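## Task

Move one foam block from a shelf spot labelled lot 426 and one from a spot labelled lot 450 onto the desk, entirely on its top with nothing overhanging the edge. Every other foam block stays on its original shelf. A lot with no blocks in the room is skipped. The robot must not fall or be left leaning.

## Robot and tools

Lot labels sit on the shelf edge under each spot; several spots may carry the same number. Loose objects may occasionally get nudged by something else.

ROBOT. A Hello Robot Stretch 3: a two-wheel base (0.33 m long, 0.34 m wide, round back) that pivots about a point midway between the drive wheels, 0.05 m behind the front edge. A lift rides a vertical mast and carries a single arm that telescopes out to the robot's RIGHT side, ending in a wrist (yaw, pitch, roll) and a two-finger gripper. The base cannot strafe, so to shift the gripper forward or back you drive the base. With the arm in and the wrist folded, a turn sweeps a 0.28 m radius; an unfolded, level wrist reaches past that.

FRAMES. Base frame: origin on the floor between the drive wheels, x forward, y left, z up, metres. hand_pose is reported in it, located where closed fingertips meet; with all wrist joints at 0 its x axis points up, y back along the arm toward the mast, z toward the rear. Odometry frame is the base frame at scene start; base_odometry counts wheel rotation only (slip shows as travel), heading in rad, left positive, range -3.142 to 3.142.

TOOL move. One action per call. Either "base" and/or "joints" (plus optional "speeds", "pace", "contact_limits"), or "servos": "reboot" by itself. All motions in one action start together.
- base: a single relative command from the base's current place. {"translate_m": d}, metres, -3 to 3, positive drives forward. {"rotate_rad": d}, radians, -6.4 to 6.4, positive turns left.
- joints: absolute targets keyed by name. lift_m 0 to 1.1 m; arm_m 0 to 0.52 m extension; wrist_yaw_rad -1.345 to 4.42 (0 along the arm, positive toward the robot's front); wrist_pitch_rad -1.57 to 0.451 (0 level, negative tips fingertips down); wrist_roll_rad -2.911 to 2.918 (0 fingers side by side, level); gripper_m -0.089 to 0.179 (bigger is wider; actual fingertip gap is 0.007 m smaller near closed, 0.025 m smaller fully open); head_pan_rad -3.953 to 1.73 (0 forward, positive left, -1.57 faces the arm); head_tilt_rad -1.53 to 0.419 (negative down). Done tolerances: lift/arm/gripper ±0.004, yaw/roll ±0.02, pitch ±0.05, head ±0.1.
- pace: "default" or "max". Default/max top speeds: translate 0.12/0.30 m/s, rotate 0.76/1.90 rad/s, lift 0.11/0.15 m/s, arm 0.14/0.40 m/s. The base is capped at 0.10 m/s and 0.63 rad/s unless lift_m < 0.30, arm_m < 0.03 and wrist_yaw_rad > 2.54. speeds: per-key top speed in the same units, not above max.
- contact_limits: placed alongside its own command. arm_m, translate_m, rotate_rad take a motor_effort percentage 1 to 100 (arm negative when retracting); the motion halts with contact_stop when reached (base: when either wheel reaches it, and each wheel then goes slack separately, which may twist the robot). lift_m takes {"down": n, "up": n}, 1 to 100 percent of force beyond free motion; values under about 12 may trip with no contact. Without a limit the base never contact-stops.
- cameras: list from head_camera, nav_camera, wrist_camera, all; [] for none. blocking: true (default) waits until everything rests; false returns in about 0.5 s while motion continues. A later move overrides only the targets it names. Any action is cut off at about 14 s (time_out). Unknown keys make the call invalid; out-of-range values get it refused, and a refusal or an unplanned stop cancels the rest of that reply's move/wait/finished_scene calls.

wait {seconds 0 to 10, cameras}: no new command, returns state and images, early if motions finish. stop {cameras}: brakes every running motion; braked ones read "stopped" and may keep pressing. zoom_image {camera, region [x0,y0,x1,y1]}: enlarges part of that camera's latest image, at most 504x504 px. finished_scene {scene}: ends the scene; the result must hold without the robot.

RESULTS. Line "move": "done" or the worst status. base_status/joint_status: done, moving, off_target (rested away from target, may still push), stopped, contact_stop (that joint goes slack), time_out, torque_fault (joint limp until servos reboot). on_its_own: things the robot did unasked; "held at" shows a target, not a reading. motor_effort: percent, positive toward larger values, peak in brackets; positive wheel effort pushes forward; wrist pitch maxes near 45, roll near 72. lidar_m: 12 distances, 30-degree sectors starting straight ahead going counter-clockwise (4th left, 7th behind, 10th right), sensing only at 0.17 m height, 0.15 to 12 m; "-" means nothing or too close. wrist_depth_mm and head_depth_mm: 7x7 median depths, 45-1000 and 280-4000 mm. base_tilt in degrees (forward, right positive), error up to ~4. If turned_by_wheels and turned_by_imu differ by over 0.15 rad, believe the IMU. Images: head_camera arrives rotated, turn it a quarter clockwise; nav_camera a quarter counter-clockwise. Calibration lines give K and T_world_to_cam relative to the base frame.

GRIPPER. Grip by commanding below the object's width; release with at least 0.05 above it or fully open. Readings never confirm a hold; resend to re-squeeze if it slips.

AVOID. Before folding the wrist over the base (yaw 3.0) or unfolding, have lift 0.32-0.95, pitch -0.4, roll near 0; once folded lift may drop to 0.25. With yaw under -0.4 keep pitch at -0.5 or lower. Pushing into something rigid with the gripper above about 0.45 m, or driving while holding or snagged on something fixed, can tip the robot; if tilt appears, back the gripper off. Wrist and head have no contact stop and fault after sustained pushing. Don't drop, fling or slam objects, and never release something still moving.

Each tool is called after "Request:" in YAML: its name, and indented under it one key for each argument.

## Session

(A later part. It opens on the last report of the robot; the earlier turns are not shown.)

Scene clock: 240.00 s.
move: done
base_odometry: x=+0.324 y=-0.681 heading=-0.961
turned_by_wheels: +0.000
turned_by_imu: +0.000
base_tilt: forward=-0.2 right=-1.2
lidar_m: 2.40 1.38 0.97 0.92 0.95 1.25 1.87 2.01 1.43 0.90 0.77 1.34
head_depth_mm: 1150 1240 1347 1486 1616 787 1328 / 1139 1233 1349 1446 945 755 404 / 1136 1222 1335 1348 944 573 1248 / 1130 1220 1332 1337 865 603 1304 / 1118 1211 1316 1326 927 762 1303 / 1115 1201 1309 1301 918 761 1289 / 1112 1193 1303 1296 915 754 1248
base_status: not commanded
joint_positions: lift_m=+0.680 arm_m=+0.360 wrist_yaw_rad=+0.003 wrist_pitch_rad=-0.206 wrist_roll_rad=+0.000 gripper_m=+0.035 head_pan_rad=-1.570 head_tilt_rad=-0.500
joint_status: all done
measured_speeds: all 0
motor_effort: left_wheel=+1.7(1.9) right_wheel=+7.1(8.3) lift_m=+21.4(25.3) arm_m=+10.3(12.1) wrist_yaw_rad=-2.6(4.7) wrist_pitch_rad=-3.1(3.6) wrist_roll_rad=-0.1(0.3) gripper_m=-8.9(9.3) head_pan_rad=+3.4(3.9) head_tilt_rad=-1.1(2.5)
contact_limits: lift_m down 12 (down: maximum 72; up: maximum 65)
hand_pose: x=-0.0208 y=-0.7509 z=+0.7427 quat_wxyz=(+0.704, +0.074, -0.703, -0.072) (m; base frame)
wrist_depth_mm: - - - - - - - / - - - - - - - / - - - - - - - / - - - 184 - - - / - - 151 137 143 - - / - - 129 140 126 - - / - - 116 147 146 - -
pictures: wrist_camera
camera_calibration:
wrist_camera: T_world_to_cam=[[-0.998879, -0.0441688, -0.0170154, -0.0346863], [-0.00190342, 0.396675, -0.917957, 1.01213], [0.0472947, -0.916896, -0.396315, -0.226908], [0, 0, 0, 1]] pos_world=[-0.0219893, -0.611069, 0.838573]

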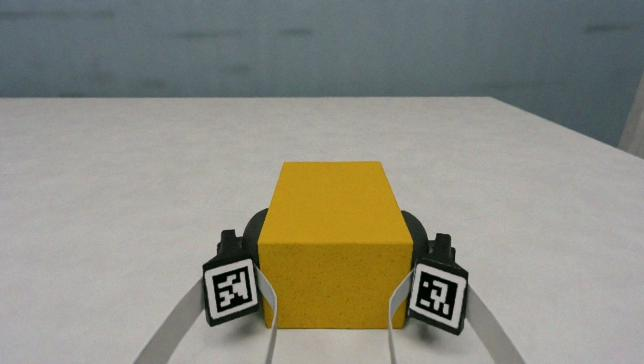

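Request:
move:
  joints: {"lift_m":0.688}
  cameras: []

Request:
move:
  joints: {"gripper_m":0.179}
  cameras: []

Request:
move:
  joints: {"lift_m":0.8}
  cameras: ["wrist_camera"]

Request:
move:
  joints: {"arm_m":0.0,"wrist_pitch_rad":-0.4}
  speeds: {"arm_m":0.4}
  cameras: []

Request:
move:
  joints: {"wrist_yaw_rad":3.0,"gripper_m":0.04,"lift_m":0.5,"head_pan_rad":0.3,"head_tilt_rad":-0.4}
  base: {"translate_m":0.4}
  pace: "max"
  cameras: ["nav_camera"]

Scene clock: 257.10 s.
move: done
base_odometry: x=+0.324 y=-0.681 heading=-0.961
turned_by_wheels: +0.000
turned_by_imu: +0.000
base_tilt: forward=-0.2 right=-1.2
lidar_m: 2.40 1.38 0.97 0.92 0.94 1.25 1.87 2.01 1.43 0.90 0.76 1.34
head_depth_mm: 1147 1239 1354 1489 1602 785 1327 / 1138 1235 1340 1438 950 731 400 / 1131 1221 1342 1343 938 568 1245 / 1127 1218 1331 1337 863 602 1302 / 1122 1213 1326 1318 928 764 1297 / 1113 1204 1313 1302 917 759 1295 / 1103 1193 1303 1284 911 755 1255
base_status: not commanded
joint_positions: lift_m=+0.688 arm_m=+0.360 wrist_yaw_rad=+0.003 wrist_pitch_rad=-0.231 wrist_roll_rad=+0.000 gripper_m=+0.035 head_pan_rad=-1.570 head_tilt_rad=-0.500
joint_status: all done
measured_speeds: all 0
motor_effort: left_wheel=+1.4(1.9) right_wheel=+7.9(8.2) lift_m=+27.1(30.5) arm_m=+8.3(9.1) wrist_yaw_rad=-3.3(4.4) wrist_pitch_rad=+1.6(3.1) wrist_roll_rad=+0.1(0.3) gripper_m=-8.6(9.0) head_pan_rad=+3.1(3.8) head_tilt_rad=-1.5(2.1)
hand_pose: x=-0.0208 y=-0.7489 z=+0.7445 quat_wxyz=(+0.703, +0.083, -0.702, -0.081) (m; base frame)
wrist_depth_mm: - - - - - - - / - - - - - - - / - - - - - - - / - - - 183 - - - / - - - 139 145 - - / - - 128 140 126 - - / - - 116 148 146 - -
pictures: none
No camera images: "cameras" was empty.

Scene clock: 259.07 s.
move: done
base_odometry: x=+0.324 y=-0.681 heading=-0.961
turned_by_wheels: +0.000
turned_by_imu: +0.000
base_tilt: forward=-0.3 right=-1.3
lidar_m: 2.40 1.38 0.97 0.92 0.95 1.25 1.87 2.01 1.43 0.90 0.76 1.34
head_depth_mm: 1141 1240 1357 1501 1604 788 1329 / 1142 1232 1344 1439 952 729 400 / 1134 1226 1346 1353 939 569 1251 / 1128 1220 1325 1334 891 601 1305 / 1122 1208 1313 1320 928 766 1303 / 1115 1210 1307 1302 922 761 1288 / 1109 1191 1297 1296 916 757 1263
base_status: not commanded
joint_positions: lift_m=+0.688 arm_m=+0.360 wrist_yaw_rad=+0.003 wrist_pitch_rad=-0.233 wrist_roll_rad=+0.000 gripper_m=+0.179 head_pan_rad=-1.570 head_tilt_rad=-0.500
joint_status: all done
measured_speeds: all 0
motor_effort: left_wheel=+1.7(1.9) right_wheel=+8.0(8.7) lift_m=+26.0(27.0) arm_m=+6.8(8.6) wrist_yaw_rad=-2.2(4.4) wrist_pitch_rad=+2.0(2.1) wrist_roll_rad=+0.0(0.3) gripper_m=+0.4(83.3) head_pan_rad=+2.9(3.7) head_tilt_rad=-1.2(2.1)
hand_pose: x=-0.0208 y=-0.7487 z=+0.7440 quat_wxyz=(+0.703, +0.083, -0.702, -0.082) (m; base frame)
wrist_depth_mm: - - - - - - - / - - - - - - - / - - - - - - - / - - - 181 - - - / - 143 - 138 144 - - / - 126 - 141 - - - / - - - 147 - - 105
pictures: none
No camera images: "cameras" was empty.

Scene clock: 260.93 s.
move: done
base_odometry: x=+0.324 y=-0.681 heading=-0.961
turned_by_wheels: +0.000
turned_by_imu: +0.000
base_tilt: forward=-0.2 right=-1.2
lidar_m: 2.40 1.37 0.97 0.92 0.95 1.25 1.87 2.00 1.43 0.90 0.76 1.34
head_depth_mm: 1146 1243 1350 1484 1605 758 296 / 1140 1232 1349 1437 488 359 1223 / 1134 1225 1338 1349 522 775 1277 / 1128 1220 1327 1336 550 768 1306 / 1118 1213 1321 1312 889 763 1291 / 1118 1201 1315 1296 918 757 1297 / 1108 1199 1304 1294 910 756 1255
base_status: not commanded
joint_positions: lift_m=+0.800 arm_m=+0.360 wrist_yaw_rad=+0.003 wrist_pitch_rad=-0.234 wrist_roll_rad=+0.000 gripper_m=+0.179 head_pan_rad=-1.570 head_tilt_rad=-0.500
joint_status: all done
measured_speeds: all 0
motor_effort: left_wheel=+1.2(1.9) right_wheel=+7.8(8.4) lift_m=+29.0(32.0) arm_m=+4.9(7.2) wrist_yaw_rad=-2.0(4.1) wrist_pitch_rad=+2.1(2.2) wrist_roll_rad=+0.0(0.3) gripper_m=+0.5(1.1) head_pan_rad=+3.3(3.7) head_tilt_rad=-1.2(2.1)
hand_pose: x=-0.0208 y=-0.7486 z=+0.8559 quat_wxyz=(+0.703, +0.084, -0.702, -0.082) (m; base frame)
wrist_depth_mm: - - - - - - - / - - - - - - - / - - - - - - - / - - - - - - - / - 142 - - - - - / - 126 - - - - - / - - - - - - 105
pictures: wrist_camera
camera_calibration:
wrist_camera: T_world_to_cam=[[-0.998884, -0.0436233, -0.0181146, -0.0313342], [-0.00199867, 0.422192, -0.906504, 1.12443], [0.0471926, -0.905456, -0.421808, -0.149659], [0, 0, 0, 1]] pos_world=[-0.0219891, -0.6116, 0.955602]

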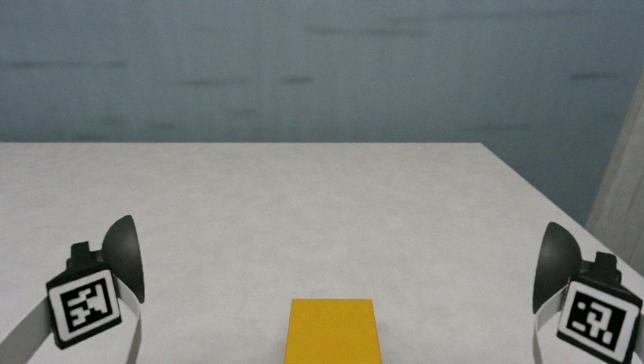

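Scene clock: 264.43 s.
move: done
base_odometry: x=+0.324 y=-0.681 heading=-0.961
turned_by_wheels: +0.000
turned_by_imu: +0.000
base_tilt: forward=-0.4 right=-1.2
lidar_m: 2.40 1.38 0.97 0.92 0.95 1.25 1.87 2.00 1.43 0.90 0.76 1.34
head_depth_mm: 1146 1242 1356 1479 1612 785 1324 / 1136 1230 1339 1443 948 781 1253 / 1132 1229 1334 1350 943 774 1273 / 1132 1213 1326 1342 898 772 1302 / 1120 1214 1317 1318 925 765 1304 / 1119 1206 1313 1299 923 760 1260 / 1112 1195 1304 1293 915 756 1255
base_status: not commanded
joint_positions: lift_m=+0.800 arm_m=+0.001 wrist_yaw_rad=+0.003 wrist_pitch_rad=-0.412 wrist_roll_rad=+0.000 gripper_m=+0.179 head_pan_rad=-1.570 head_tilt_rad=-0.500
joint_status: all done
measured_speeds: all 0
motor_effort: left_wheel=+1.5(2.2) right_wheel=+7.7(8.5) lift_m=+26.2(30.2) arm_m=-12.6(13.8) wrist_yaw_rad=-3.4(4.5) wrist_pitch_rad=+1.8(4.1) wrist_roll_rad=-0.1(0.3) gripper_m=+0.6(1.1) head_pan_rad=+3.0(3.7) head_tilt_rad=-1.0(2.1)
hand_pose: x=-0.0209 y=-0.3706 z=+0.8139 quat_wxyz=(+0.693, +0.146, -0.691, -0.144) (m; base frame)
wrist_depth_mm: - - - - - - - / - - - - - - - / - - - - - - - / - - - - - - - / - - - - - - - / 122 141 - - - - - / 948 970 980 981 968 959 105
pictures: none
No camera images: "cameras" was empty.

Scene clock: 269.40 s.
move: done
base_odometry: x=+0.553 y=-1.009 heading=-0.961
turned_by_wheels: +0.000
turned_by_imu: +0.001
base_tilt: forward=-0.3 right=-1.2
lidar_m: 2.00 2.06 0.99 0.94 0.96 1.29 2.27 1.98 1.05 0.68 1.07 1.83
head_depth_mm: 1629 1718 1827 1933 2058 1796 1428 / 1666 1770 1868 2006 2143 1793 1428 / 1700 1812 1925 2056 2179 1790 1413 / 1744 1849 1973 2118 2241 1778 1411 / 1782 1895 2024 2162 2292 1769 1400 / 1837 1956 2084 2239 2354 1740 1395 / 1863 2001 2155 2324 2342 1736 1385
base_status: done
joint_positions: lift_m=+0.500 arm_m=+0.001 wrist_yaw_rad=+2.997 wrist_pitch_rad=-0.414 wrist_roll_rad=+0.000 gripper_m=+0.040 head_pan_rad=+0.300 head_tilt_rad=-0.400
joint_status: all done
measured_speeds: all 0
motor_effort: left_wheel=+0.0(9.0) right_wheel=+9.6(13.9) lift_m=+28.1(30.0) arm_m=-5.9(12.7) wrist_yaw_rad=+2.1(6.6) wrist_pitch_rad=+2.1(2.3) wrist_roll_rad=-0.1(0.4) gripper_m=+0.6(81.8) head_pan_rad=-3.0(5.8) head_tilt_rad=+4.2(7.9)
hand_pose: x=+0.0111 y=+0.0770 z=+0.5136 quat_wxyz=(+0.195, +0.700, +0.095, +0.680) (m; base frame)
wrist_depth_mm: - 137 - 929 - - - / - 147 175 - - - - / - 162 - - - - - / - 185 - - - - - / 918 870 202 865 866 899 868 / 777 783 126 746 129 756 761 / 674 700 259 669 656 669 656
pictures: nav_camera (sideways)
camera_calibration:
nav_camera: T_world_to_cam=[[0.343226, 0.12409, 0.93102, -1.17071], [0.310593, -0.950465, 0.0121795, 0.0324285], [0.886413, 0.284988, -0.364766, 0.422546], [0, 0, 0, 1]] pos_world=[0.0171961, 0.0556749, 1.24369]

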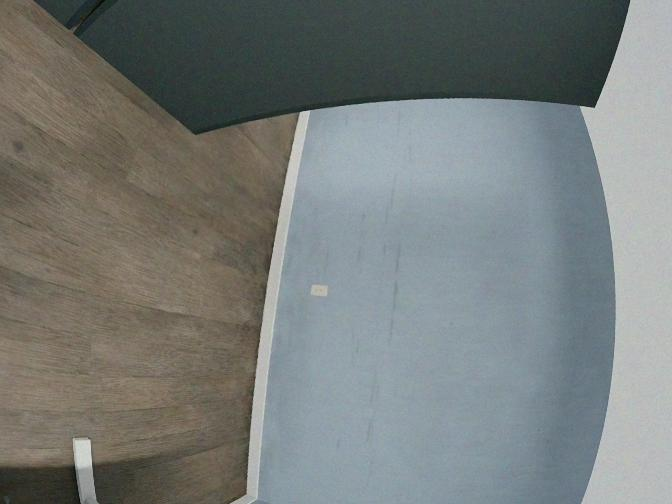

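Request:
move:
  joints: {"lift_m":0.285,"head_pan_rad":-2.4,"head_tilt_rad":-0.35}
  base: {"translate_m":1.4}
  pace: "max"
  cameras: []

Request:
move:
  base: {"rotate_rad":1.598}
  pace: "max"
  cameras: []

Request:
move:
  base: {"translate_m":1.89}
  pace: "max"
  cameras: []

Request:
move:
  base: {"rotate_rad":-1.598}
  pace: "max"
  cameras: ["nav_camera","head_camera"]

Scene clock: 297.87 s.
move: done
base_odometry: x=+1.355 y=-2.156 heading=-0.961
turned_by_wheels: +0.000
turned_by_imu: +0.000
base_tilt: forward=-0.3 right=-1.1
lidar_m: 0.62 0.64 0.84 2.06 1.21 1.37 3.37 1.46 1.12 1.28 0.93 0.65
head_depth_mm: 2694 2978 3333 2104 2543 1919 1487 / 2277 2454 2638 2023 1471 1840 1482 / 1967 2104 2272 2017 1200 1813 1478 / 1702 1811 1952 1939 1194 1732 1469 / 1532 1612 1706 1753 1179 1332 1381 / 1380 1446 1527 1583 1249 1721 1408 / 1260 1315 1372 1443 1454 1604 1447
base_status: done
joint_positions: lift_m=+0.285 arm_m=+0.001 wrist_yaw_rad=+2.998 wrist_pitch_rad=-0.414 wrist_roll_rad=+0.000 gripper_m=+0.040 head_pan_rad=-2.400 head_tilt_rad=-0.349
joint_status: all done
measured_speeds: all 0
motor_effort: left_wheel=+2.1(13.4) right_wheel=+0.3(14.9) lift_m=+28.6(30.0) arm_m=+8.0(8.1) wrist_yaw_rad=+2.1(3.3) wrist_pitch_rad=+2.1(2.3) wrist_roll_rad=+0.1(0.5) gripper_m=+0.2(0.9) head_pan_rad=+3.6(5.8) head_tilt_rad=+2.6(8.0)
hand_pose: x=+0.0110 y=+0.0770 z=+0.2985 quat_wxyz=(+0.195, +0.700, +0.096, +0.680) (m; base frame)
wrist_depth_mm: - 137 - - - - - / - 147 - - - - - / 950 162 877 912 903 837 - / 740 186 667 716 696 717 685 / 603 583 204 578 569 588 581 / 520 520 127 308 129 503 498 / 438 286 261 273 430 438 440
pictures: none
No camera images: "cameras" was empty.

Scene clock: 300.00 s.
move: done
base_odometry: x=+1.355 y=-2.156 heading=+0.637
turned_by_wheels: +1.598
turned_by_imu: +1.566
base_tilt: forward=-0.4 right=-1.3
lidar_m: 2.09 1.09 1.37 3.40 1.75 1.12 1.28 0.92 0.65 0.62 0.64 0.85
head_depth_mm: 1142 1192 1236 1291 1351 1414 1432 / 1078 1170 1286 1349 1445 1540 1486 / 925 996 1075 1169 1279 1426 1430 / 813 864 926 995 1073 1161 1271 / 725 768 814 863 921 986 1067 / 655 688 724 763 809 862 922 / 598 623 654 685 723 761 805
base_status: done
joint_positions: lift_m=+0.285 arm_m=+0.001 wrist_yaw_rad=+2.998 wrist_pitch_rad=-0.414 wrist_roll_rad=+0.000 gripper_m=+0.040 head_pan_rad=-2.400 head_tilt_rad=-0.349
joint_status: not commanded
measured_speeds: all 0
motor_effort: left_wheel=-5.9(15.3) right_wheel=+7.0(14.5) lift_m=+28.9(29.0) arm_m=+0.2(9.2) wrist_yaw_rad=+0.0(2.9) wrist_pitch_rad=+2.2(2.3) wrist_roll_rad=+0.2(0.5) gripper_m=+0.1(1.0) head_pan_rad=+2.8(3.8) head_tilt_rad=+1.4(3.3)
hand_pose: x=+0.0110 y=+0.0770 z=+0.2985 quat_wxyz=(+0.195, +0.700, +0.096, +0.680) (m; base frame)
wrist_depth_mm: - 137 - - - - - / - 147 - - - - - / - 161 870 920 900 891 892 / 738 185 666 728 723 717 705 / 610 589 202 579 573 578 592 / 523 518 127 309 129 505 502 / 442 285 262 275 428 437 434
pictures: none
No camera images: "cameras" was empty.

Scene clock: 307.73 s.
move: done
base_odometry: x=+2.875 y=-1.033 heading=+0.636
turned_by_wheels: +0.000
turned_by_imu: +0.001
base_tilt: forward=-0.4 right=-1.1
lidar_m: 0.60 0.61 0.81 2.03 0.63 0.65 2.52 0.81 0.57 0.55 0.56 0.63
head_depth_mm: 1120 1239 1388 1564 1801 1840 1492 / 941 1020 1120 1232 1375 1568 1479 / 810 871 940 1016 1111 1224 1340 / 712 757 809 865 938 1013 1105 / 634 670 709 755 806 863 929 / 573 600 633 669 708 752 802 / 521 544 570 599 632 666 709
base_status: done
joint_positions: lift_m=+0.285 arm_m=+0.001 wrist_yaw_rad=+2.998 wrist_pitch_rad=-0.414 wrist_roll_rad=+0.000 gripper_m=+0.040 head_pan_rad=-2.400 head_tilt_rad=-0.349
joint_status: not commanded
measured_speeds: all 0
motor_effort: left_wheel=+0.0(13.7) right_wheel=+6.9(13.4) lift_m=+27.3(28.5) arm_m=-10.1(12.9) wrist_yaw_rad=+1.0(2.9) wrist_pitch_rad=+2.1(2.3) wrist_roll_rad=+0.1(0.3) gripper_m=+0.4(1.3) head_pan_rad=+2.0(3.4) head_tilt_rad=-1.0(2.9)
hand_pose: x=+0.0110 y=+0.0770 z=+0.2985 quat_wxyz=(+0.195, +0.700, +0.096, +0.680) (m; base frame)
wrist_depth_mm: - 137 - - - - - / - 147 - - - - - / - 161 872 907 889 861 693 / 656 186 664 722 707 716 673 / 586 586 202 576 569 596 582 / 513 515 127 306 129 502 496 / 443 283 263 274 429 438 437
pictures: none
No camera images: "cameras" was empty.

Scene clock: 309.87 s.
move: done
base_odometry: x=+2.875 y=-1.033 heading=-0.961
turned_by_wheels: -1.598
turned_by_imu: -1.567
base_tilt: forward=-0.4 right=-1.4
lidar_m: 0.55 0.56 0.63 0.60 0.61 0.81 1.99 0.63 0.64 2.60 0.81 0.57
head_depth_mm: 1204 1220 1295 1336 1428 1695 1484 / 1278 1260 1394 1230 1501 1304 1442 / 1303 997 1476 1049 1421 1131 1349 / 532 565 601 839 728 1036 872 / 554 584 618 658 701 748 805 / 610 645 687 738 788 853 924 / 675 722 776 835 905 989 1091
base_status: done
joint_positions: lift_m=+0.285 arm_m=+0.001 wrist_yaw_rad=+2.998 wrist_pitch_rad=-0.414 wrist_roll_rad=+0.000 gripper_m=+0.040 head_pan_rad=-2.400 head_tilt_rad=-0.349
joint_status: not commanded
measured_speeds: all 0
motor_effort: left_wheel=+5.3(14.6) right_wheel=-6.4(15.0) lift_m=+26.0(27.3) arm_m=-12.4(13.2) wrist_yaw_rad=+1.7(2.9) wrist_pitch_rad=+2.2(2.3) wrist_roll_rad=+0.0(0.3) gripper_m=+0.0(0.7) head_pan_rad=+1.6(2.2) head_tilt_rad=-2.1(2.7)
hand_pose: x=+0.0110 y=+0.0770 z=+0.2985 quat_wxyz=(+0.195, +0.700, +0.096, +0.680) (m; base frame)
wrist_depth_mm: 527 137 - - - - - / - 147 - - - - - / - 161 170 - - - - / - 182 192 697 717 710 - / 613 592 202 577 572 586 570 / 521 517 127 307 130 502 501 / 442 286 263 275 431 440 437
pictures: head_camera (sideways), nav_camera (sideways)
camera_calibration:
head_camera: T_world_to_cam=[[0.184311, 0.231651, -0.955179, 1.25749], [0.645933, -0.761038, -0.0599291, 0.0737222], [-0.74081, -0.605936, -0.289899, 0.337376], [0, 0, 0, 1]] pos_world=[-0.0294569, -0.0307651, 1.30335]
nav_camera: T_world_to_cam=[[-0.222567, -0.22705, 0.94811, -1.18955], [-0.686536, 0.726981, 0.0129323, 0.0375446], [-0.692194, -0.648033, -0.31768, 0.370898], [0, 0, 0, 1]] pos_world=[0.0177539, -0.0570287, 1.24517]

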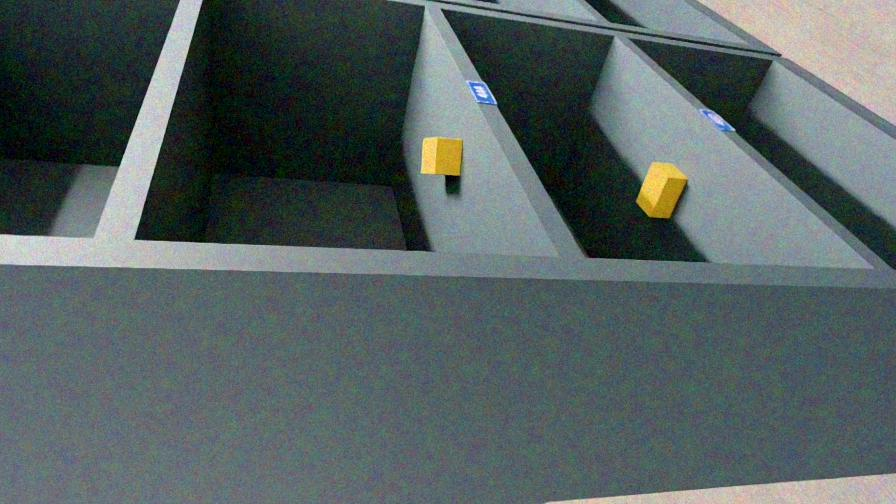

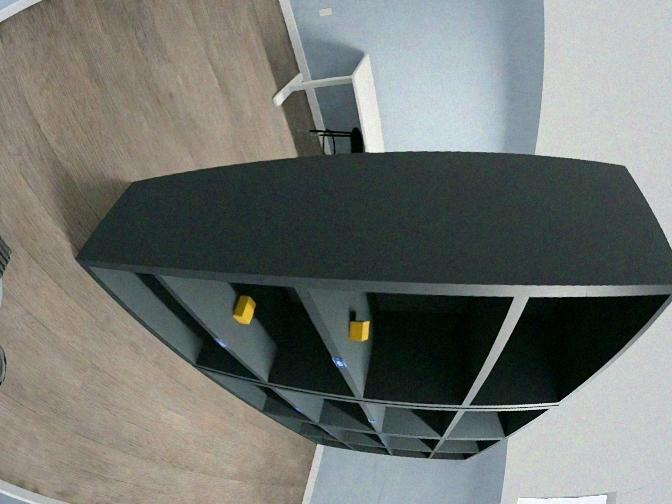

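Request:
move:
  base: {"rotate_rad":-0.157}
  joints: {"head_pan_rad":-1.9}
  pace: "max"
  cameras: []

Request:
move:
  base: {"translate_m":-0.91}
  pace: "max"
  cameras: []

Request:
move:
  base: {"rotate_rad":0.157}
  pace: "max"
  cameras: ["nav_camera","head_camera"]

Scene clock: 329.73 s.
move: done
base_odometry: x=+2.875 y=-1.033 heading=-1.118
turned_by_wheels: -0.157
turned_by_imu: -0.153
base_tilt: forward=-0.4 right=-1.2
lidar_m: 0.55 0.55 0.66 0.60 0.60 0.72 1.35 1.41 0.63 2.83 0.99 0.61
head_depth_mm: 531 542 562 591 640 1056 886 / 597 615 635 657 682 709 741 / 686 711 736 768 800 835 875 / 805 839 879 921 973 1024 1075 / 2953 3092 3241 3389 2577 1869 1458 / 2787 2918 3055 3164 2577 1864 1454 / 2679 2782 2942 3096 2564 1845 1449
base_status: done
joint_positions: lift_m=+0.285 arm_m=+0.001 wrist_yaw_rad=+2.998 wrist_pitch_rad=-0.414 wrist_roll_rad=+0.000 gripper_m=+0.040 head_pan_rad=-1.886 head_tilt_rad=-0.350
joint_status: all done
measured_speeds: all 0
motor_effort: left_wheel=+5.6(13.5) right_wheel=-8.5(14.1) lift_m=+25.3(26.0) arm_m=-9.8(10.5) wrist_yaw_rad=+1.0(2.5) wrist_pitch_rad=+2.2(2.3) wrist_roll_rad=-0.2(0.3) gripper_m=+0.1(0.9) head_pan_rad=+0.1(4.7) head_tilt_rad=-2.9(3.9)
hand_pose: x=+0.0110 y=+0.0770 z=+0.2985 quat_wxyz=(+0.195, +0.700, +0.096, +0.680) (m; base frame)
wrist_depth_mm: 493 137 - - - - - / 533 147 - - - - - / - 161 170 - - - - / - 178 192 696 723 681 - / 608 578 202 572 573 587 566 / 523 520 126 306 129 500 497 / 441 284 263 275 429 438 436
pictures: none
No camera images: "cameras" was empty.

Scene clock: 334.13 s.
move: done
base_odometry: x=+2.476 y=-0.215 heading=-1.118
turned_by_wheels: +0.000
turned_by_imu: -0.001
base_tilt: forward=-0.3 right=-1.2
lidar_m: 1.43 0.77 0.47 0.42 0.42 0.50 0.94 1.51 0.75 1.04 0.70 0.71
head_depth_mm: 1253 1226 1452 1121 1604 1193 1405 / 650 691 747 924 1426 1133 1352 / 644 670 715 761 806 866 946 / 737 774 835 856 859 971 931 / 865 903 1020 980 767 1097 866 / 889 954 1014 1035 711 1105 864 / 539 904 956 972 664 1091 858
base_status: done
joint_positions: lift_m=+0.285 arm_m=+0.001 wrist_yaw_rad=+2.998 wrist_pitch_rad=-0.414 wrist_roll_rad=+0.000 gripper_m=+0.040 head_pan_rad=-1.900 head_tilt_rad=-0.350
joint_status: not commanded
measured_speeds: all 0
motor_effort: left_wheel=-0.9(14.0) right_wheel=-9.9(15.0) lift_m=+25.1(25.7) arm_m=-8.2(10.2) wrist_yaw_rad=+1.9(2.9) wrist_pitch_rad=+2.2(2.4) wrist_roll_rad=-0.1(0.3) gripper_m=-0.1(0.9) head_pan_rad=-3.1(3.8) head_tilt_rad=-2.0(3.6)
hand_pose: x=+0.0110 y=+0.0770 z=+0.2985 quat_wxyz=(+0.195, +0.700, +0.096, +0.680) (m; base frame)
wrist_depth_mm: 355 137 411 439 475 515 - / 386 148 442 479 521 - - / 415 162 470 523 - - - / 449 187 504 - - 675 702 / 485 499 201 557 573 585 585 / 506 519 127 306 129 499 500 / 439 286 264 273 425 436 435
pictures: none
No camera images: "cameras" was empty.

Scene clock: 335.00 s.
move: done
base_odometry: x=+2.476 y=-0.215 heading=-0.961
turned_by_wheels: +0.157
turned_by_imu: +0.154
base_tilt: forward=-0.4 right=-1.1
lidar_m: 1.43 0.62 0.44 0.42 0.43 0.57 1.39 1.52 0.75 1.04 0.70 1.51
head_depth_mm: 613 648 688 743 806 1056 1290 / 697 702 738 762 778 845 900 / 811 808 902 912 786 997 905 / 933 994 1052 1067 776 1115 872 / 880 948 1015 1042 721 1110 869 / 531 915 973 996 671 1106 865 / 541 883 937 953 629 1078 836
base_status: done
joint_positions: lift_m=+0.285 arm_m=+0.001 wrist_yaw_rad=+2.998 wrist_pitch_rad=-0.414 wrist_roll_rad=+0.000 gripper_m=+0.040 head_pan_rad=-1.900 head_tilt_rad=-0.350
joint_status: not commanded
measured_speeds: all 0
motor_effort: left_wheel=-6.3(14.2) right_wheel=+7.7(11.2) lift_m=+24.5(25.0) arm_m=-8.4(8.8) wrist_yaw_rad=+1.6(2.7) wrist_pitch_rad=+2.2(2.3) wrist_roll_rad=+0.1(0.3) gripper_m=+0.7(0.8) head_pan_rad=-3.0(3.5) head_tilt_rad=-1.8(2.4)
hand_pose: x=+0.0110 y=+0.0770 z=+0.2985 quat_wxyz=(+0.195, +0.700, +0.096, +0.680) (m; base frame)
wrist_depth_mm: 384 137 411 428 442 461 478 / 415 147 440 460 484 505 524 / 455 162 473 508 525 539 - / 496 187 516 541 - - - / 530 528 201 562 553 595 585 / 518 516 127 307 130 503 499 / 440 286 261 275 432 438 434
pictures: head_camera (sideways), nav_camera (sideways)
camera_calibration:
head_camera: T_world_to_cam=[[0.0510509, 0.292409, -0.95493, 1.25799], [0.931637, -0.358413, -0.059944, 0.072033], [-0.359787, -0.886587, -0.290716, 0.336181], [0, 0, 0, 1]] pos_world=[-0.0103766, -0.0439771, 1.30335]
nav_camera: T_world_to_cam=[[-0.0868023, -0.306685, 0.947845, -1.19004], [-0.950937, 0.309113, 0.0129312, 0.0391371], [-0.296957, -0.900219, -0.31847, 0.36957], [0, 0, 0, 1]] pos_world=[0.0436649, -0.044372, 1.24516]

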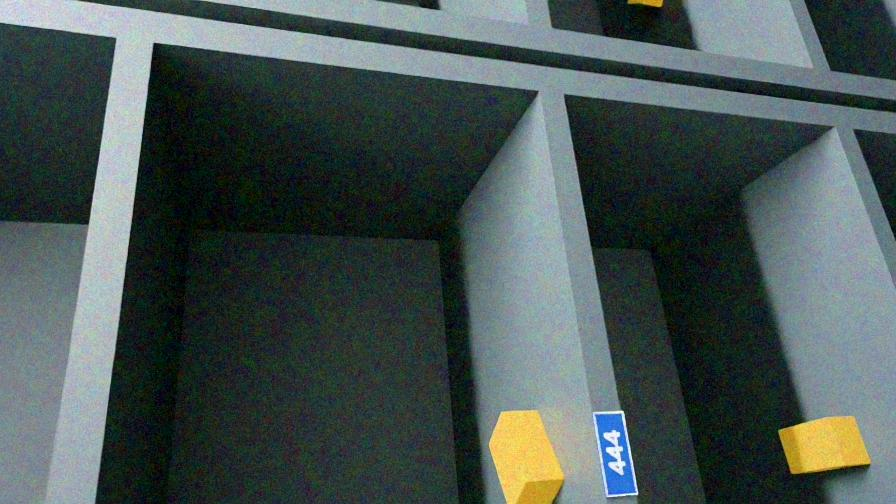

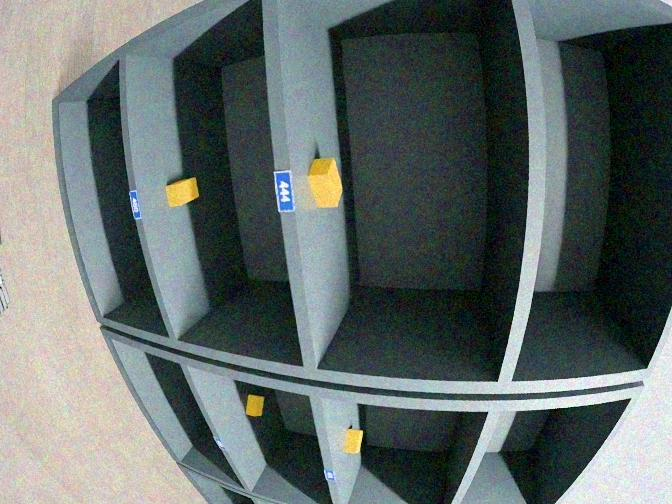

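Request:
zoom_image:
  camera: "nav_camera"
  region: [110, 160, 190, 240]

Request:
zoom_image:
  camera: "nav_camera"
  region: [200, 420, 380, 504]

Scaled by 6.300 from the camera's 672x504 image, which has a finer 792x594 frame.

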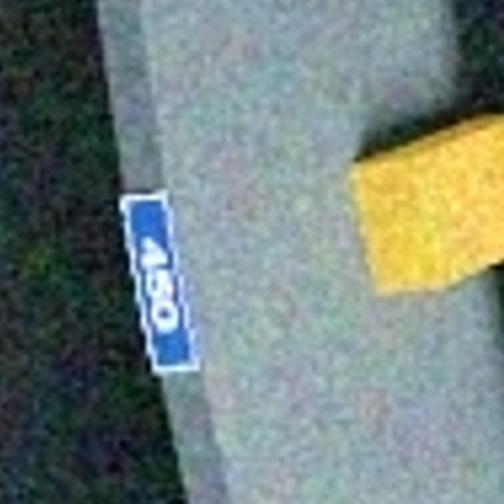

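Scaled by 2.800 from the camera's 672x504 image, which has a finer 792x594 frame.

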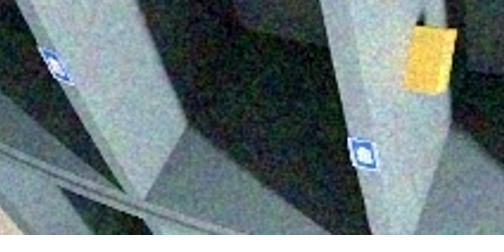

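Request:
move:
  joints: {"lift_m":0.54,"wrist_pitch_rad":-0.4}
  pace: "max"
  blocking: false
  cameras: []

Request:
move:
  joints: {"wrist_yaw_rad":0.0,"gripper_m":0.179}
  pace: "max"
  cameras: ["wrist_camera"]

Scene clock: 353.63 s.
move: moving
base_odometry: x=+2.476 y=-0.215 heading=-0.961
turned_by_wheels: +0.000
turned_by_imu: +0.000
base_tilt: forward=-0.2 right=-1.2
lidar_m: 1.43 0.62 0.44 0.42 0.43 0.57 1.39 1.51 0.75 1.04 0.70 1.50
head_depth_mm: 611 648 688 743 805 1051 1285 / 699 700 740 763 777 846 902 / 811 811 901 908 787 996 906 / 933 994 1052 1072 776 1115 873 / 883 956 1016 1042 721 1116 871 / 532 914 972 995 670 1109 863 / 539 883 932 956 630 1073 834
base_status: not commanded
joint_positions: lift_m=+0.323 arm_m=+0.001 wrist_yaw_rad=+2.998 wrist_pitch_rad=-0.415 wrist_roll_rad=+0.000 gripper_m=+0.040 head_pan_rad=-1.900 head_tilt_rad=-0.350
joint_status: lift_m moving; wrist_pitch_rad moving
measured_speeds: translate_m=+0.000 rotate_rad=+0.000 lift_m=+0.145 arm_m=+0.000 wrist_yaw_rad=+0.000 wrist_pitch_rad=+0.000 wrist_roll_rad=+0.000 head_pan_rad=+0.000 head_tilt_rad=+0.000
motor_effort: left_wheel=-6.5(6.7) right_wheel=+7.3(8.3) lift_m=+32.3(32.3) arm_m=-8.3(8.5) wrist_yaw_rad=+1.4(2.5) wrist_pitch_rad=+1.4(3.5) wrist_roll_rad=-0.3(0.3) gripper_m=+0.9(0.9) head_pan_rad=-2.2(3.1) head_tilt_rad=-0.5(1.7)
hand_pose: x=+0.0110 y=+0.0770 z=+0.3363 quat_wxyz=(+0.195, +0.700, +0.096, +0.680) (m; base frame)
wrist_depth_mm: 380 137 411 426 444 463 473 / 416 147 444 460 484 507 524 / 454 162 475 507 528 541 - / 496 187 192 545 - - - / 530 538 200 155 156 616 630 / 538 554 127 532 129 539 543 / 484 495 263 307 459 470 466
pictures: none
No camera images: "cameras" was empty.

Scene clock: 355.63 s.
move: done
base_odometry: x=+2.476 y=-0.215 heading=-0.961
turned_by_wheels: +0.000
turned_by_imu: +0.000
base_tilt: forward=-0.4 right=-1.3
lidar_m: 1.43 0.62 0.44 0.42 0.43 0.57 1.39 1.52 0.75 1.04 0.70 1.51
head_depth_mm: 611 648 688 742 807 1057 1278 / 699 702 743 762 777 845 901 / 807 813 899 911 786 998 909 / 933 996 1053 1070 777 1118 873 / 886 952 1018 1041 722 1112 869 / 531 913 971 998 671 1100 865 / 539 884 933 951 630 1073 836
base_status: not commanded
joint_positions: lift_m=+0.540 arm_m=+0.001 wrist_yaw_rad=+0.003 wrist_pitch_rad=-0.415 wrist_roll_rad=+0.000 gripper_m=+0.179 head_pan_rad=-1.900 head_tilt_rad=-0.350
joint_status: all done
measured_speeds: all 0
motor_effort: left_wheel=-6.4(6.8) right_wheel=+7.6(8.3) lift_m=+25.7(33.5) arm_m=-8.1(8.7) wrist_yaw_rad=-2.6(7.3) wrist_pitch_rad=+2.2(5.3) wrist_roll_rad=+0.0(0.3) gripper_m=+0.8(84.0) head_pan_rad=-2.3(3.3) head_tilt_rad=-1.0(1.8)
hand_pose: x=-0.0209 y=-0.3704 z=+0.5534 quat_wxyz=(+0.692, +0.147, -0.691, -0.145) (m; base frame)
wrist_depth_mm: - - - - - - - / - - - - - - - / - - - - - - - / - - - - - - - / - 146 - - - - - / 118 126 - - - - - / 688 - - - - - 105
pictures: wrist_camera
camera_calibration:
wrist_camera: T_world_to_cam=[[-0.998888, -0.0398067, -0.0252758, -0.0149653], [-0.0023985, 0.578232, -0.815869, 0.698198], [0.0470923, -0.814901, -0.577684, 0.185056], [0, 0, 0, 1]] pos_world=[-0.0219888, -0.253514, 0.676163]

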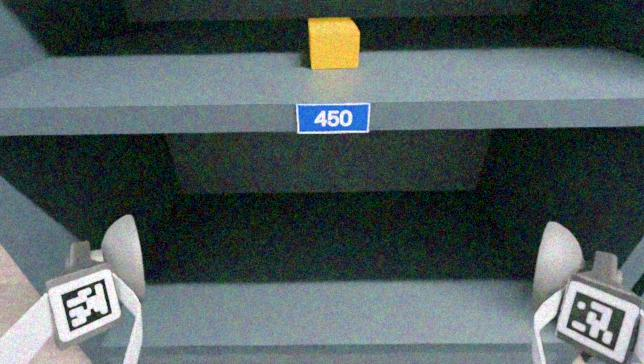

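Request:
zoom_image:
  camera: "wrist_camera"
  region: [280, 5, 390, 85]

Scaled by 4.582.

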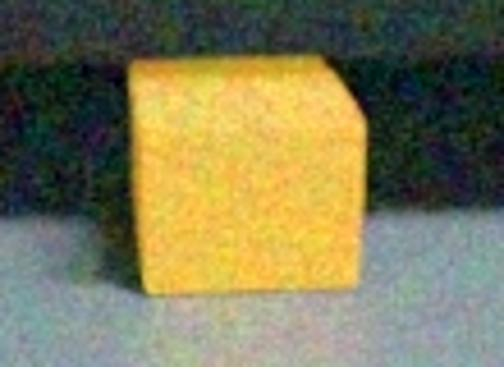

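Request:
move:
  joints: {"wrist_yaw_rad":0.05,"wrist_pitch_rad":-0.22,"lift_m":0.605}
  pace: "max"
  cameras: []

Request:
move:
  joints: {"arm_m":0.36}
  speeds: {"arm_m":0.25}
  cameras: ["wrist_camera"]

Scene clock: 380.20 s.
move: done
base_odometry: x=+2.476 y=-0.215 heading=-0.961
turned_by_wheels: +0.000
turned_by_imu: +0.000
base_tilt: forward=-0.4 right=-1.3
lidar_m: 1.43 0.62 0.44 0.42 0.43 0.57 1.39 1.52 0.75 1.04 0.70 1.51
head_depth_mm: 613 648 688 742 807 1052 1288 / 697 703 738 759 780 847 897 / 811 810 902 907 790 992 905 / 934 990 1054 1066 773 1117 870 / 882 958 1019 1042 719 1117 869 / 532 915 973 999 671 1102 864 / 539 884 931 955 628 1078 837
base_status: not commanded
joint_positions: lift_m=+0.605 arm_m=+0.001 wrist_yaw_rad=+0.047 wrist_pitch_rad=-0.241 wrist_roll_rad=+0.000 gripper_m=+0.179 head_pan_rad=-1.900 head_tilt_rad=-0.350
joint_status: all done
measured_speeds: all 0
motor_effort: left_wheel=-6.2(6.7) right_wheel=+7.6(8.3) lift_m=+26.6(32.5) arm_m=-7.5(8.7) wrist_yaw_rad=+2.1(5.2) wrist_pitch_rad=+3.5(6.1) wrist_roll_rad=+0.3(0.3) gripper_m=+0.5(1.1) head_pan_rad=-2.4(2.8) head_tilt_rad=+0.8(0.8)
hand_pose: x=-0.0100 y=-0.3883 z=+0.6590 quat_wxyz=(+0.704, +0.102, -0.699, -0.069) (m; base frame)
wrist_depth_mm: - - - - - - - / - - - - - 730 - / - - - - - - - / - - - - - - - / - 143 - - - - - / - 140 - - - - - / - 786 - - - - 105
pictures: none
No camera images: "cameras" was empty.

Scene clock: 383.70 s.
move: done
base_odometry: x=+2.476 y=-0.215 heading=-0.961
turned_by_wheels: +0.000
turned_by_imu: +0.000
base_tilt: forward=-0.3 right=-1.2
lidar_m: 1.43 0.62 0.44 0.42 0.43 0.57 1.39 1.51 0.75 1.04 0.70 1.50
head_depth_mm: 613 648 688 743 805 1057 1288 / 697 701 741 760 777 845 901 / 811 812 902 909 786 997 905 / 929 992 1051 1066 772 1115 875 / 880 952 1013 1041 720 1121 569 / 532 912 975 997 671 1108 562 / 538 886 933 955 631 1075 651
base_status: not commanded
joint_positions: lift_m=+0.605 arm_m=+0.360 wrist_yaw_rad=+0.047 wrist_pitch_rad=-0.241 wrist_roll_rad=+0.000 gripper_m=+0.179 head_pan_rad=-1.900 head_tilt_rad=-0.350
joint_status: all done
measured_speeds: all 0
motor_effort: left_wheel=-6.4(7.1) right_wheel=+7.2(8.2) lift_m=+27.3(27.9) arm_m=+13.4(14.5) wrist_yaw_rad=+1.4(3.6) wrist_pitch_rad=+3.5(3.6) wrist_roll_rad=-0.2(0.3) gripper_m=+0.2(1.1) head_pan_rad=-2.3(2.9) head_tilt_rad=+1.0(1.7)
hand_pose: x=-0.0100 y=-0.7477 z=+0.6590 quat_wxyz=(+0.704, +0.102, -0.699, -0.069) (m; base frame)
wrist_depth_mm: - 397 394 392 392 391 383 / - - - - - - 401 / - - - - - - - / - - - - - - - / - 143 - - - - - / - 140 309 319 318 307 - / 252 260 269 - 267 257 105
pictures: wrist_camera
camera_calibration:
wrist_camera: T_world_to_cam=[[-0.995956, -0.0879197, -0.0184803, -0.0569022], [-0.0210636, 0.42848, -0.903306, 0.948074], [0.0873368, -0.899264, -0.428599, -0.222913], [0, 0, 0, 1]] pos_world=[-0.0172338, -0.611691, 0.759809]

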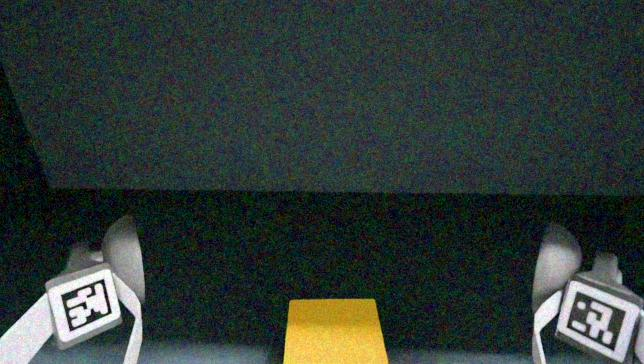

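Request:
move:
  joints: {"lift_m":0.512}
  cameras: []

Request:
move:
  joints: {"gripper_m":0.035}
  cameras: []

Request:
move:
  joints: {"lift_m":0.6}
  cameras: ["wrist_camera"]

Request:
move:
  joints: {"arm_m":0.0}
  speeds: {"arm_m":0.2}
  cameras: ["wrist_camera"]

Scene clock: 395.67 s.
move: done
base_odometry: x=+2.476 y=-0.215 heading=-0.961
turned_by_wheels: +0.000
turned_by_imu: +0.000
base_tilt: forward=-0.3 right=-1.2
lidar_m: 1.43 0.62 0.44 0.42 0.43 0.57 1.39 1.51 0.75 1.04 0.70 1.50
head_depth_mm: 611 647 687 744 806 1053 1287 / 700 701 742 763 778 845 901 / 809 812 904 911 788 993 906 / 926 994 1053 1064 773 1118 872 / 882 950 1016 1041 719 1113 870 / 533 915 973 998 668 1100 848 / 538 883 930 954 629 1079 835
base_status: not commanded
joint_positions: lift_m=+0.512 arm_m=+0.360 wrist_yaw_rad=+0.047 wrist_pitch_rad=-0.241 wrist_roll_rad=+0.000 gripper_m=+0.179 head_pan_rad=-1.900 head_tilt_rad=-0.350
joint_status: all done
measured_speeds: all 0
motor_effort: left_wheel=-6.5(6.8) right_wheel=+7.3(8.3) lift_m=+25.4(28.4) arm_m=+12.6(13.3) wrist_yaw_rad=+1.2(3.6) wrist_pitch_rad=+3.5(3.7) wrist_roll_rad=+0.0(0.3) gripper_m=+0.8(1.0) head_pan_rad=-1.4(2.5) head_tilt_rad=+1.9(3.2)
hand_pose: x=-0.0100 y=-0.7477 z=+0.5660 quat_wxyz=(+0.704, +0.102, -0.699, -0.069) (m; base frame)
wrist_depth_mm: - 397 398 395 395 390 384 / - - - - - - 402 / - - - - - - - / 308 290 303 - 302 299 298 / 234 233 232 152 210 230 229 / 123 174 188 127 173 186 185 / 118 157 157 134 147 156 107
pictures: none
No camera images: "cameras" was empty.

Scene clock: 397.63 s.
move: done
base_odometry: x=+2.476 y=-0.215 heading=-0.961
turned_by_wheels: +0.000
turned_by_imu: +0.000
base_tilt: forward=-0.3 right=-1.2
lidar_m: 1.43 0.62 0.44 0.42 0.43 0.57 1.39 1.51 0.75 1.04 0.70 1.51
head_depth_mm: 611 647 688 743 808 1051 1287 / 699 703 741 762 778 845 902 / 808 812 901 911 787 996 907 / 928 996 1054 1068 776 1113 870 / 883 950 1018 1039 720 1112 870 / 532 914 971 998 671 1103 837 / 537 888 934 954 630 1073 831
base_status: not commanded
joint_positions: lift_m=+0.512 arm_m=+0.360 wrist_yaw_rad=+0.047 wrist_pitch_rad=-0.241 wrist_roll_rad=+0.000 gripper_m=+0.036 head_pan_rad=-1.900 head_tilt_rad=-0.350
joint_status: all done
measured_speeds: all 0
motor_effort: left_wheel=-6.3(7.0) right_wheel=+7.7(8.4) lift_m=+29.3(29.8) arm_m=+12.3(12.9) wrist_yaw_rad=+3.1(3.1) wrist_pitch_rad=+3.5(3.6) wrist_roll_rad=+0.2(0.3) gripper_m=-11.6(84.8) head_pan_rad=-1.4(2.3) head_tilt_rad=+3.3(3.4)
hand_pose: x=-0.0100 y=-0.7477 z=+0.5660 quat_wxyz=(+0.704, +0.102, -0.699, -0.069) (m; base frame)
wrist_depth_mm: - 399 396 393 394 391 383 / - - - - - - 398 / - - - - - - - / 309 289 303 - 301 298 297 / 234 233 158 152 151 229 228 / 189 188 129 129 127 185 185 / 163 102 153 139 147 151 156
pictures: none
No camera images: "cameras" was empty.

Scene clock: 399.27 s.
move: done
base_odometry: x=+2.476 y=-0.215 heading=-0.961
turned_by_wheels: +0.000
turned_by_imu: +0.000
base_tilt: forward=-0.3 right=-1.1
lidar_m: 1.43 0.62 0.44 0.42 0.43 0.56 1.39 1.52 0.75 1.04 0.70 1.51
head_depth_mm: 611 647 688 745 807 1063 1285 / 699 701 741 763 774 843 902 / 810 812 897 908 787 993 909 / 927 995 1053 1060 773 1116 875 / 883 956 1019 1041 720 1112 572 / 533 914 973 996 671 1100 559 / 538 887 931 954 630 1072 658
base_status: not commanded
joint_positions: lift_m=+0.600 arm_m=+0.360 wrist_yaw_rad=+0.047 wrist_pitch_rad=-0.241 wrist_roll_rad=+0.000 gripper_m=+0.036 head_pan_rad=-1.900 head_tilt_rad=-0.350
joint_status: all done
measured_speeds: all 0
motor_effort: left_wheel=-6.8(6.8) right_wheel=+7.4(8.2) lift_m=+29.3(32.1) arm_m=+11.5(12.6) wrist_yaw_rad=+1.7(3.0) wrist_pitch_rad=+3.5(3.6) wrist_roll_rad=-0.2(0.3) gripper_m=-11.5(11.8) head_pan_rad=-2.1(2.2) head_tilt_rad=+3.3(4.0)
hand_pose: x=-0.0100 y=-0.7477 z=+0.6540 quat_wxyz=(+0.704, +0.102, -0.699, -0.069) (m; base frame)
wrist_depth_mm: - 401 398 396 391 390 383 / - - - - - - 400 / - - - - - - - / - - - - - - - / - - 153 153 146 - - / 316 314 129 129 127 298 308 / 263 102 247 138 245 251 260
pictures: wrist_camera
camera_calibration:
wrist_camera: T_world_to_cam=[[-0.995956, -0.0879197, -0.0184803, -0.0569946], [-0.0210636, 0.42848, -0.903306, 0.943558], [0.0873368, -0.899264, -0.428599, -0.225056], [0, 0, 0, 1]] pos_world=[-0.0172338, -0.611691, 0.754809]

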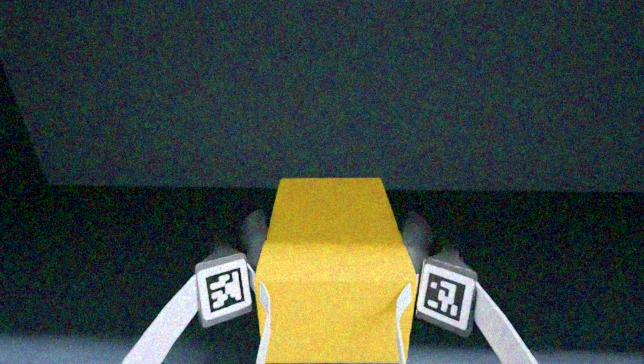

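Scene clock: 402.77 s.
move: done
base_odometry: x=+2.476 y=-0.215 heading=-0.961
turned_by_wheels: +0.000
turned_by_imu: +0.000
base_tilt: forward=-0.3 right=-1.2
lidar_m: 1.43 0.62 0.44 0.42 0.43 0.57 1.39 1.52 0.75 1.04 0.70 1.51
head_depth_mm: 612 648 688 743 806 1054 1285 / 698 700 743 761 777 846 901 / 811 812 899 910 788 994 905 / 931 991 1054 1066 773 1120 869 / 882 952 1016 1044 721 1113 870 / 531 913 971 1002 670 1106 866 / 540 887 938 959 630 1079 862
base_status: not commanded
joint_positions: lift_m=+0.600 arm_m=+0.001 wrist_yaw_rad=+0.047 wrist_pitch_rad=-0.241 wrist_roll_rad=+0.000 gripper_m=+0.036 head_pan_rad=-1.900 head_tilt_rad=-0.350
joint_status: all done
measured_speeds: all 0
motor_effort: left_wheel=-6.3(7.0) right_wheel=+7.6(8.7) lift_m=+24.6(29.6) arm_m=-12.0(14.0) wrist_yaw_rad=+2.1(4.1) wrist_pitch_rad=+3.4(3.6) wrist_roll_rad=+0.1(0.3) gripper_m=-12.0(12.1) head_pan_rad=-1.5(2.1) head_tilt_rad=+3.7(4.4)
hand_pose: x=-0.0100 y=-0.3883 z=+0.6540 quat_wxyz=(+0.704, +0.102, -0.699, -0.069) (m; base frame)
wrist_depth_mm: - - - - - - - / - - - - - - - / - - - - - - - / - - - - - - - / - - 153 152 146 - - / - - 130 130 127 885 - / 878 95 - 139 - 108 -
pictures: wrist_camera
camera_calibration:
wrist_camera: T_world_to_cam=[[-0.995956, -0.0879197, -0.0184803, -0.0253963], [-0.0210636, 0.42848, -0.903306, 0.789562], [0.0873368, -0.899264, -0.428599, 0.0981395], [0, 0, 0, 1]] pos_world=[-0.0172338, -0.252291, 0.754809]

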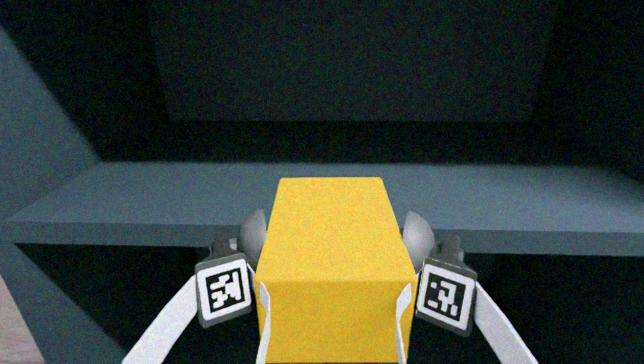

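Request:
move:
  base: {"translate_m":0.82}
  joints: {"wrist_yaw_rad":1.4,"lift_m":0.8,"head_pan_rad":-1.57,"head_tilt_rad":-0.5}
  pace: "max"
  cameras: []

Request:
move:
  base: {"rotate_rad":-1.598}
  pace: "max"
  cameras: []

Request:
move:
  base: {"translate_m":1.02}
  pace: "max"
  cameras: []

Request:
move:
  base: {"translate_m":1.01}
  pace: "max"
  cameras: []

Request:
move:
  base: {"rotate_rad":1.598}
  pace: "max"
  cameras: ["nav_camera"]

Scene clock: 438.43 s.
move: done
base_odometry: x=+2.946 y=-0.887 heading=-0.961
turned_by_wheels: +0.000
turned_by_imu: +0.001
base_tilt: forward=-0.3 right=-1.2
lidar_m: 0.62 0.63 0.48 0.45 0.47 0.62 1.52 1.39 0.69 2.93 0.92 0.65
head_depth_mm: 2794 2983 977 970 967 963 956 / 2763 2992 3128 3062 1997 1318 1253 / 2726 2967 3234 2976 2075 1605 1306 / 2763 2969 3218 2953 2084 1595 1306 / 2763 2944 3171 2925 2065 1602 1311 / 2695 2883 3124 2822 2042 1585 1282 / 2122 2134 2145 2168 1933 1578 1284
base_status: done
joint_positions: lift_m=+0.800 arm_m=+0.001 wrist_yaw_rad=+1.397 wrist_pitch_rad=-0.241 wrist_roll_rad=+0.000 gripper_m=+0.036 head_pan_rad=-1.570 head_tilt_rad=-0.500
joint_status: all done
measured_speeds: all 0
motor_effort: left_wheel=-0.4(9.2) right_wheel=+8.9(13.9) lift_m=+24.8(32.7) arm_m=+1.3(8.9) wrist_yaw_rad=+1.8(7.4) wrist_pitch_rad=+3.6(3.7) wrist_roll_rad=+0.2(0.3) gripper_m=-11.3(12.0) head_pan_rad=-2.5(3.9) head_tilt_rad=-5.0(6.9)
hand_pose: x=+0.2180 y=-0.1876 z=+0.8540 quat_wxyz=(+0.593, +0.517, -0.482, +0.386) (m; base frame)
wrist_depth_mm: - - - - - - - / - - - - - - - / - - - - - - - / - - - - - - - / - - 153 152 146 - - / - - 129 129 127 - - / - 95 - 138 - 107 -
pictures: none
No camera images: "cameras" was empty.

Scene clock: 441.90 s.
move: done
base_odometry: x=+2.946 y=-0.887 heading=-2.559
turned_by_wheels: -1.598
turned_by_imu: -1.573
base_tilt: forward=-0.3 right=-1.2
lidar_m: 2.94 0.94 0.65 0.62 0.63 0.48 0.46 0.47 0.61 1.45 1.38 0.68
head_depth_mm: 1099 1086 1075 1071 1069 1068 1067 / 1493 1488 1476 1464 1471 1454 1281 / 2421 2370 2376 2327 2011 1616 1309 / 3433 3668 - 2937 2081 1602 1303 / 3393 3709 - 2938 2061 1580 1299 / 3356 3616 3793 2859 2032 1582 1295 / 2473 2021 2161 2324 1993 1566 1288
base_status: done
joint_positions: lift_m=+0.800 arm_m=+0.001 wrist_yaw_rad=+1.397 wrist_pitch_rad=-0.241 wrist_roll_rad=+0.000 gripper_m=+0.036 head_pan_rad=-1.570 head_tilt_rad=-0.500
joint_status: not commanded
measured_speeds: all 0
motor_effort: left_wheel=+7.9(12.3) right_wheel=-9.4(13.5) lift_m=+25.8(25.8) arm_m=-3.8(3.9) wrist_yaw_rad=+1.5(3.2) wrist_pitch_rad=+3.5(3.7) wrist_roll_rad=+0.0(0.3) gripper_m=-11.6(11.9) head_pan_rad=-2.8(3.5) head_tilt_rad=-3.4(5.7)
hand_pose: x=+0.2180 y=-0.1876 z=+0.8540 quat_wxyz=(+0.593, +0.517, -0.482, +0.386) (m; base frame)
wrist_depth_mm: - - - - - - - / - - - - - - - / - - - - - - - / - - - - 582 - - / - - 155 153 146 - - / - - 130 130 127 - - / - - 143 138 - - -
pictures: none
No camera images: "cameras" was empty.

Scene clock: 453.07 s.
move: done
base_odometry: x=+2.094 y=-1.448 heading=-2.559
turned_by_wheels: +0.000
turned_by_imu: +0.000
base_tilt: forward=-0.3 right=-1.1
lidar_m: 2.28 1.03 0.71 0.68 0.69 0.91 1.47 0.51 0.36 0.34 3.41 1.96
head_depth_mm: - 287 306 338 377 424 486 / - 286 304 335 373 419 480 / - 284 302 332 370 415 474 / - 284 299 329 366 410 469 / 3056 3531 3634 2793 1969 1541 1266 / 3276 3559 3827 2878 2055 1588 1293 / 3227 3269 3561 2872 2010 1576 1290
base_status: done
joint_positions: lift_m=+0.800 arm_m=+0.001 wrist_yaw_rad=+1.397 wrist_pitch_rad=-0.241 wrist_roll_rad=+0.000 gripper_m=+0.036 head_pan_rad=-1.570 head_tilt_rad=-0.500
joint_status: not commanded
measured_speeds: all 0
motor_effort: left_wheel=+5.3(12.1) right_wheel=+4.3(10.6) lift_m=+26.3(27.3) arm_m=-11.4(12.9) wrist_yaw_rad=+1.8(3.2) wrist_pitch_rad=+3.6(3.7) wrist_roll_rad=+0.0(0.4) gripper_m=-11.3(12.0) head_pan_rad=-2.1(3.5) head_tilt_rad=-1.6(4.5)
hand_pose: x=+0.2180 y=-0.1876 z=+0.8540 quat_wxyz=(+0.593, +0.517, -0.482, +0.386) (m; base frame)
wrist_depth_mm: - - - - - - - / - - - - - - - / - - - - - - - / - - - - - - - / - - 156 153 159 - - / - - 129 130 127 - - / - - 144 138 - - -
pictures: none
No camera images: "cameras" was empty.

Scene clock: 464.13 s.
move: done
base_odometry: x=+1.251 y=-2.004 heading=-2.559
turned_by_wheels: +0.000
turned_by_imu: +0.000
base_tilt: forward=-0.3 right=-1.2
lidar_m: 1.28 1.11 0.78 0.74 0.75 0.99 1.42 1.04 1.35 3.16 1.76 1.04
head_depth_mm: 2370 2363 2341 2340 2097 1628 1324 / 3023 3245 3201 2843 2098 1617 1320 / 3296 3647 3803 2998 2069 1606 1323 / 3179 3574 3813 2975 2080 1608 1313 / 3274 3512 3711 2943 2063 1596 1303 / 3267 3492 3673 2869 2043 1586 1292 / 3247 3422 3592 2719 2021 1574 1296
base_status: done
joint_positions: lift_m=+0.800 arm_m=+0.001 wrist_yaw_rad=+1.397 wrist_pitch_rad=-0.241 wrist_roll_rad=+0.000 gripper_m=+0.036 head_pan_rad=-1.570 head_tilt_rad=-0.500
joint_status: not commanded
measured_speeds: all 0
motor_effort: left_wheel=+4.4(10.7) right_wheel=+4.5(10.6) lift_m=+28.3(29.0) arm_m=-9.6(11.6) wrist_yaw_rad=+1.6(4.0) wrist_pitch_rad=+3.5(3.7) wrist_roll_rad=+0.0(0.3) gripper_m=-11.7(12.1) head_pan_rad=-0.9(2.4) head_tilt_rad=-0.2(2.6)
hand_pose: x=+0.2180 y=-0.1876 z=+0.8540 quat_wxyz=(+0.593, +0.517, -0.482, +0.386) (m; base frame)
wrist_depth_mm: - - - - - - - / - - - - - - - / - - - - - - - / - - - - - - - / - - 156 153 152 - - / - - 130 130 127 - - / - - 143 139 - - -
pictures: none
No camera images: "cameras" was empty.

Scene clock: 467.60 s.
move: done
base_odometry: x=+1.251 y=-2.004 heading=-0.961
turned_by_wheels: +1.598
turned_by_imu: +1.572
base_tilt: forward=-0.3 right=-1.1
lidar_m: 0.74 0.75 1.00 1.34 1.04 1.36 3.34 1.37 1.04 1.28 1.10 0.77
head_depth_mm: 1081 1164 1267 1365 1557 1615 1331 / 1071 1161 1263 1383 1540 1633 1314 / 1063 1153 1257 1385 1532 1622 1308 / 1058 1145 1246 1367 1511 1609 1306 / 1052 1142 1241 1357 1508 1585 1301 / 1055 1133 1231 1356 1505 1585 1292 / 1044 1130 1225 1335 1485 1568 1291
base_status: done
joint_positions: lift_m=+0.800 arm_m=+0.001 wrist_yaw_rad=+1.397 wrist_pitch_rad=-0.241 wrist_roll_rad=+0.000 gripper_m=+0.036 head_pan_rad=-1.570 head_tilt_rad=-0.500
joint_status: not commanded
measured_speeds: all 0
motor_effort: left_wheel=-8.6(13.0) right_wheel=+8.5(12.9) lift_m=+28.2(29.1) arm_m=-11.9(13.0) wrist_yaw_rad=+3.1(3.1) wrist_pitch_rad=+3.6(3.6) wrist_roll_rad=-0.1(0.3) gripper_m=-11.5(12.0) head_pan_rad=-1.0(1.9) head_tilt_rad=+0.7(1.3)
hand_pose: x=+0.2180 y=-0.1876 z=+0.8540 quat_wxyz=(+0.593, +0.517, -0.482, +0.386) (m; base frame)
wrist_depth_mm: - - - - - - - / - - - - - - - / - - - - - - - / - - - - - - - / - - 153 152 146 - - / - - 129 130 127 - - / - 94 - 138 - - -
pictures: nav_camera (sideways)
camera_calibration:
nav_camera: T_world_to_cam=[[0.0173064, -0.456222, 0.889698, -1.1148], [-0.999793, -0.0174152, 0.0105178, 0.0426269], [0.0106958, -0.889696, -0.456429, 0.547226], [0, 0, 0, 1]] pos_world=[0.0560582, -0.0209888, 1.24115]

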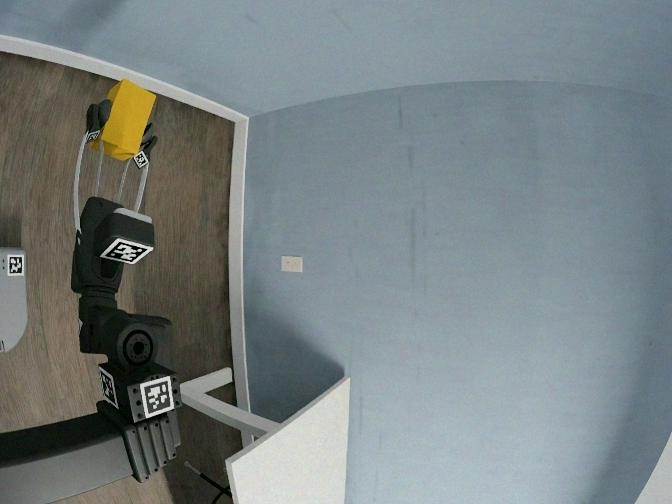

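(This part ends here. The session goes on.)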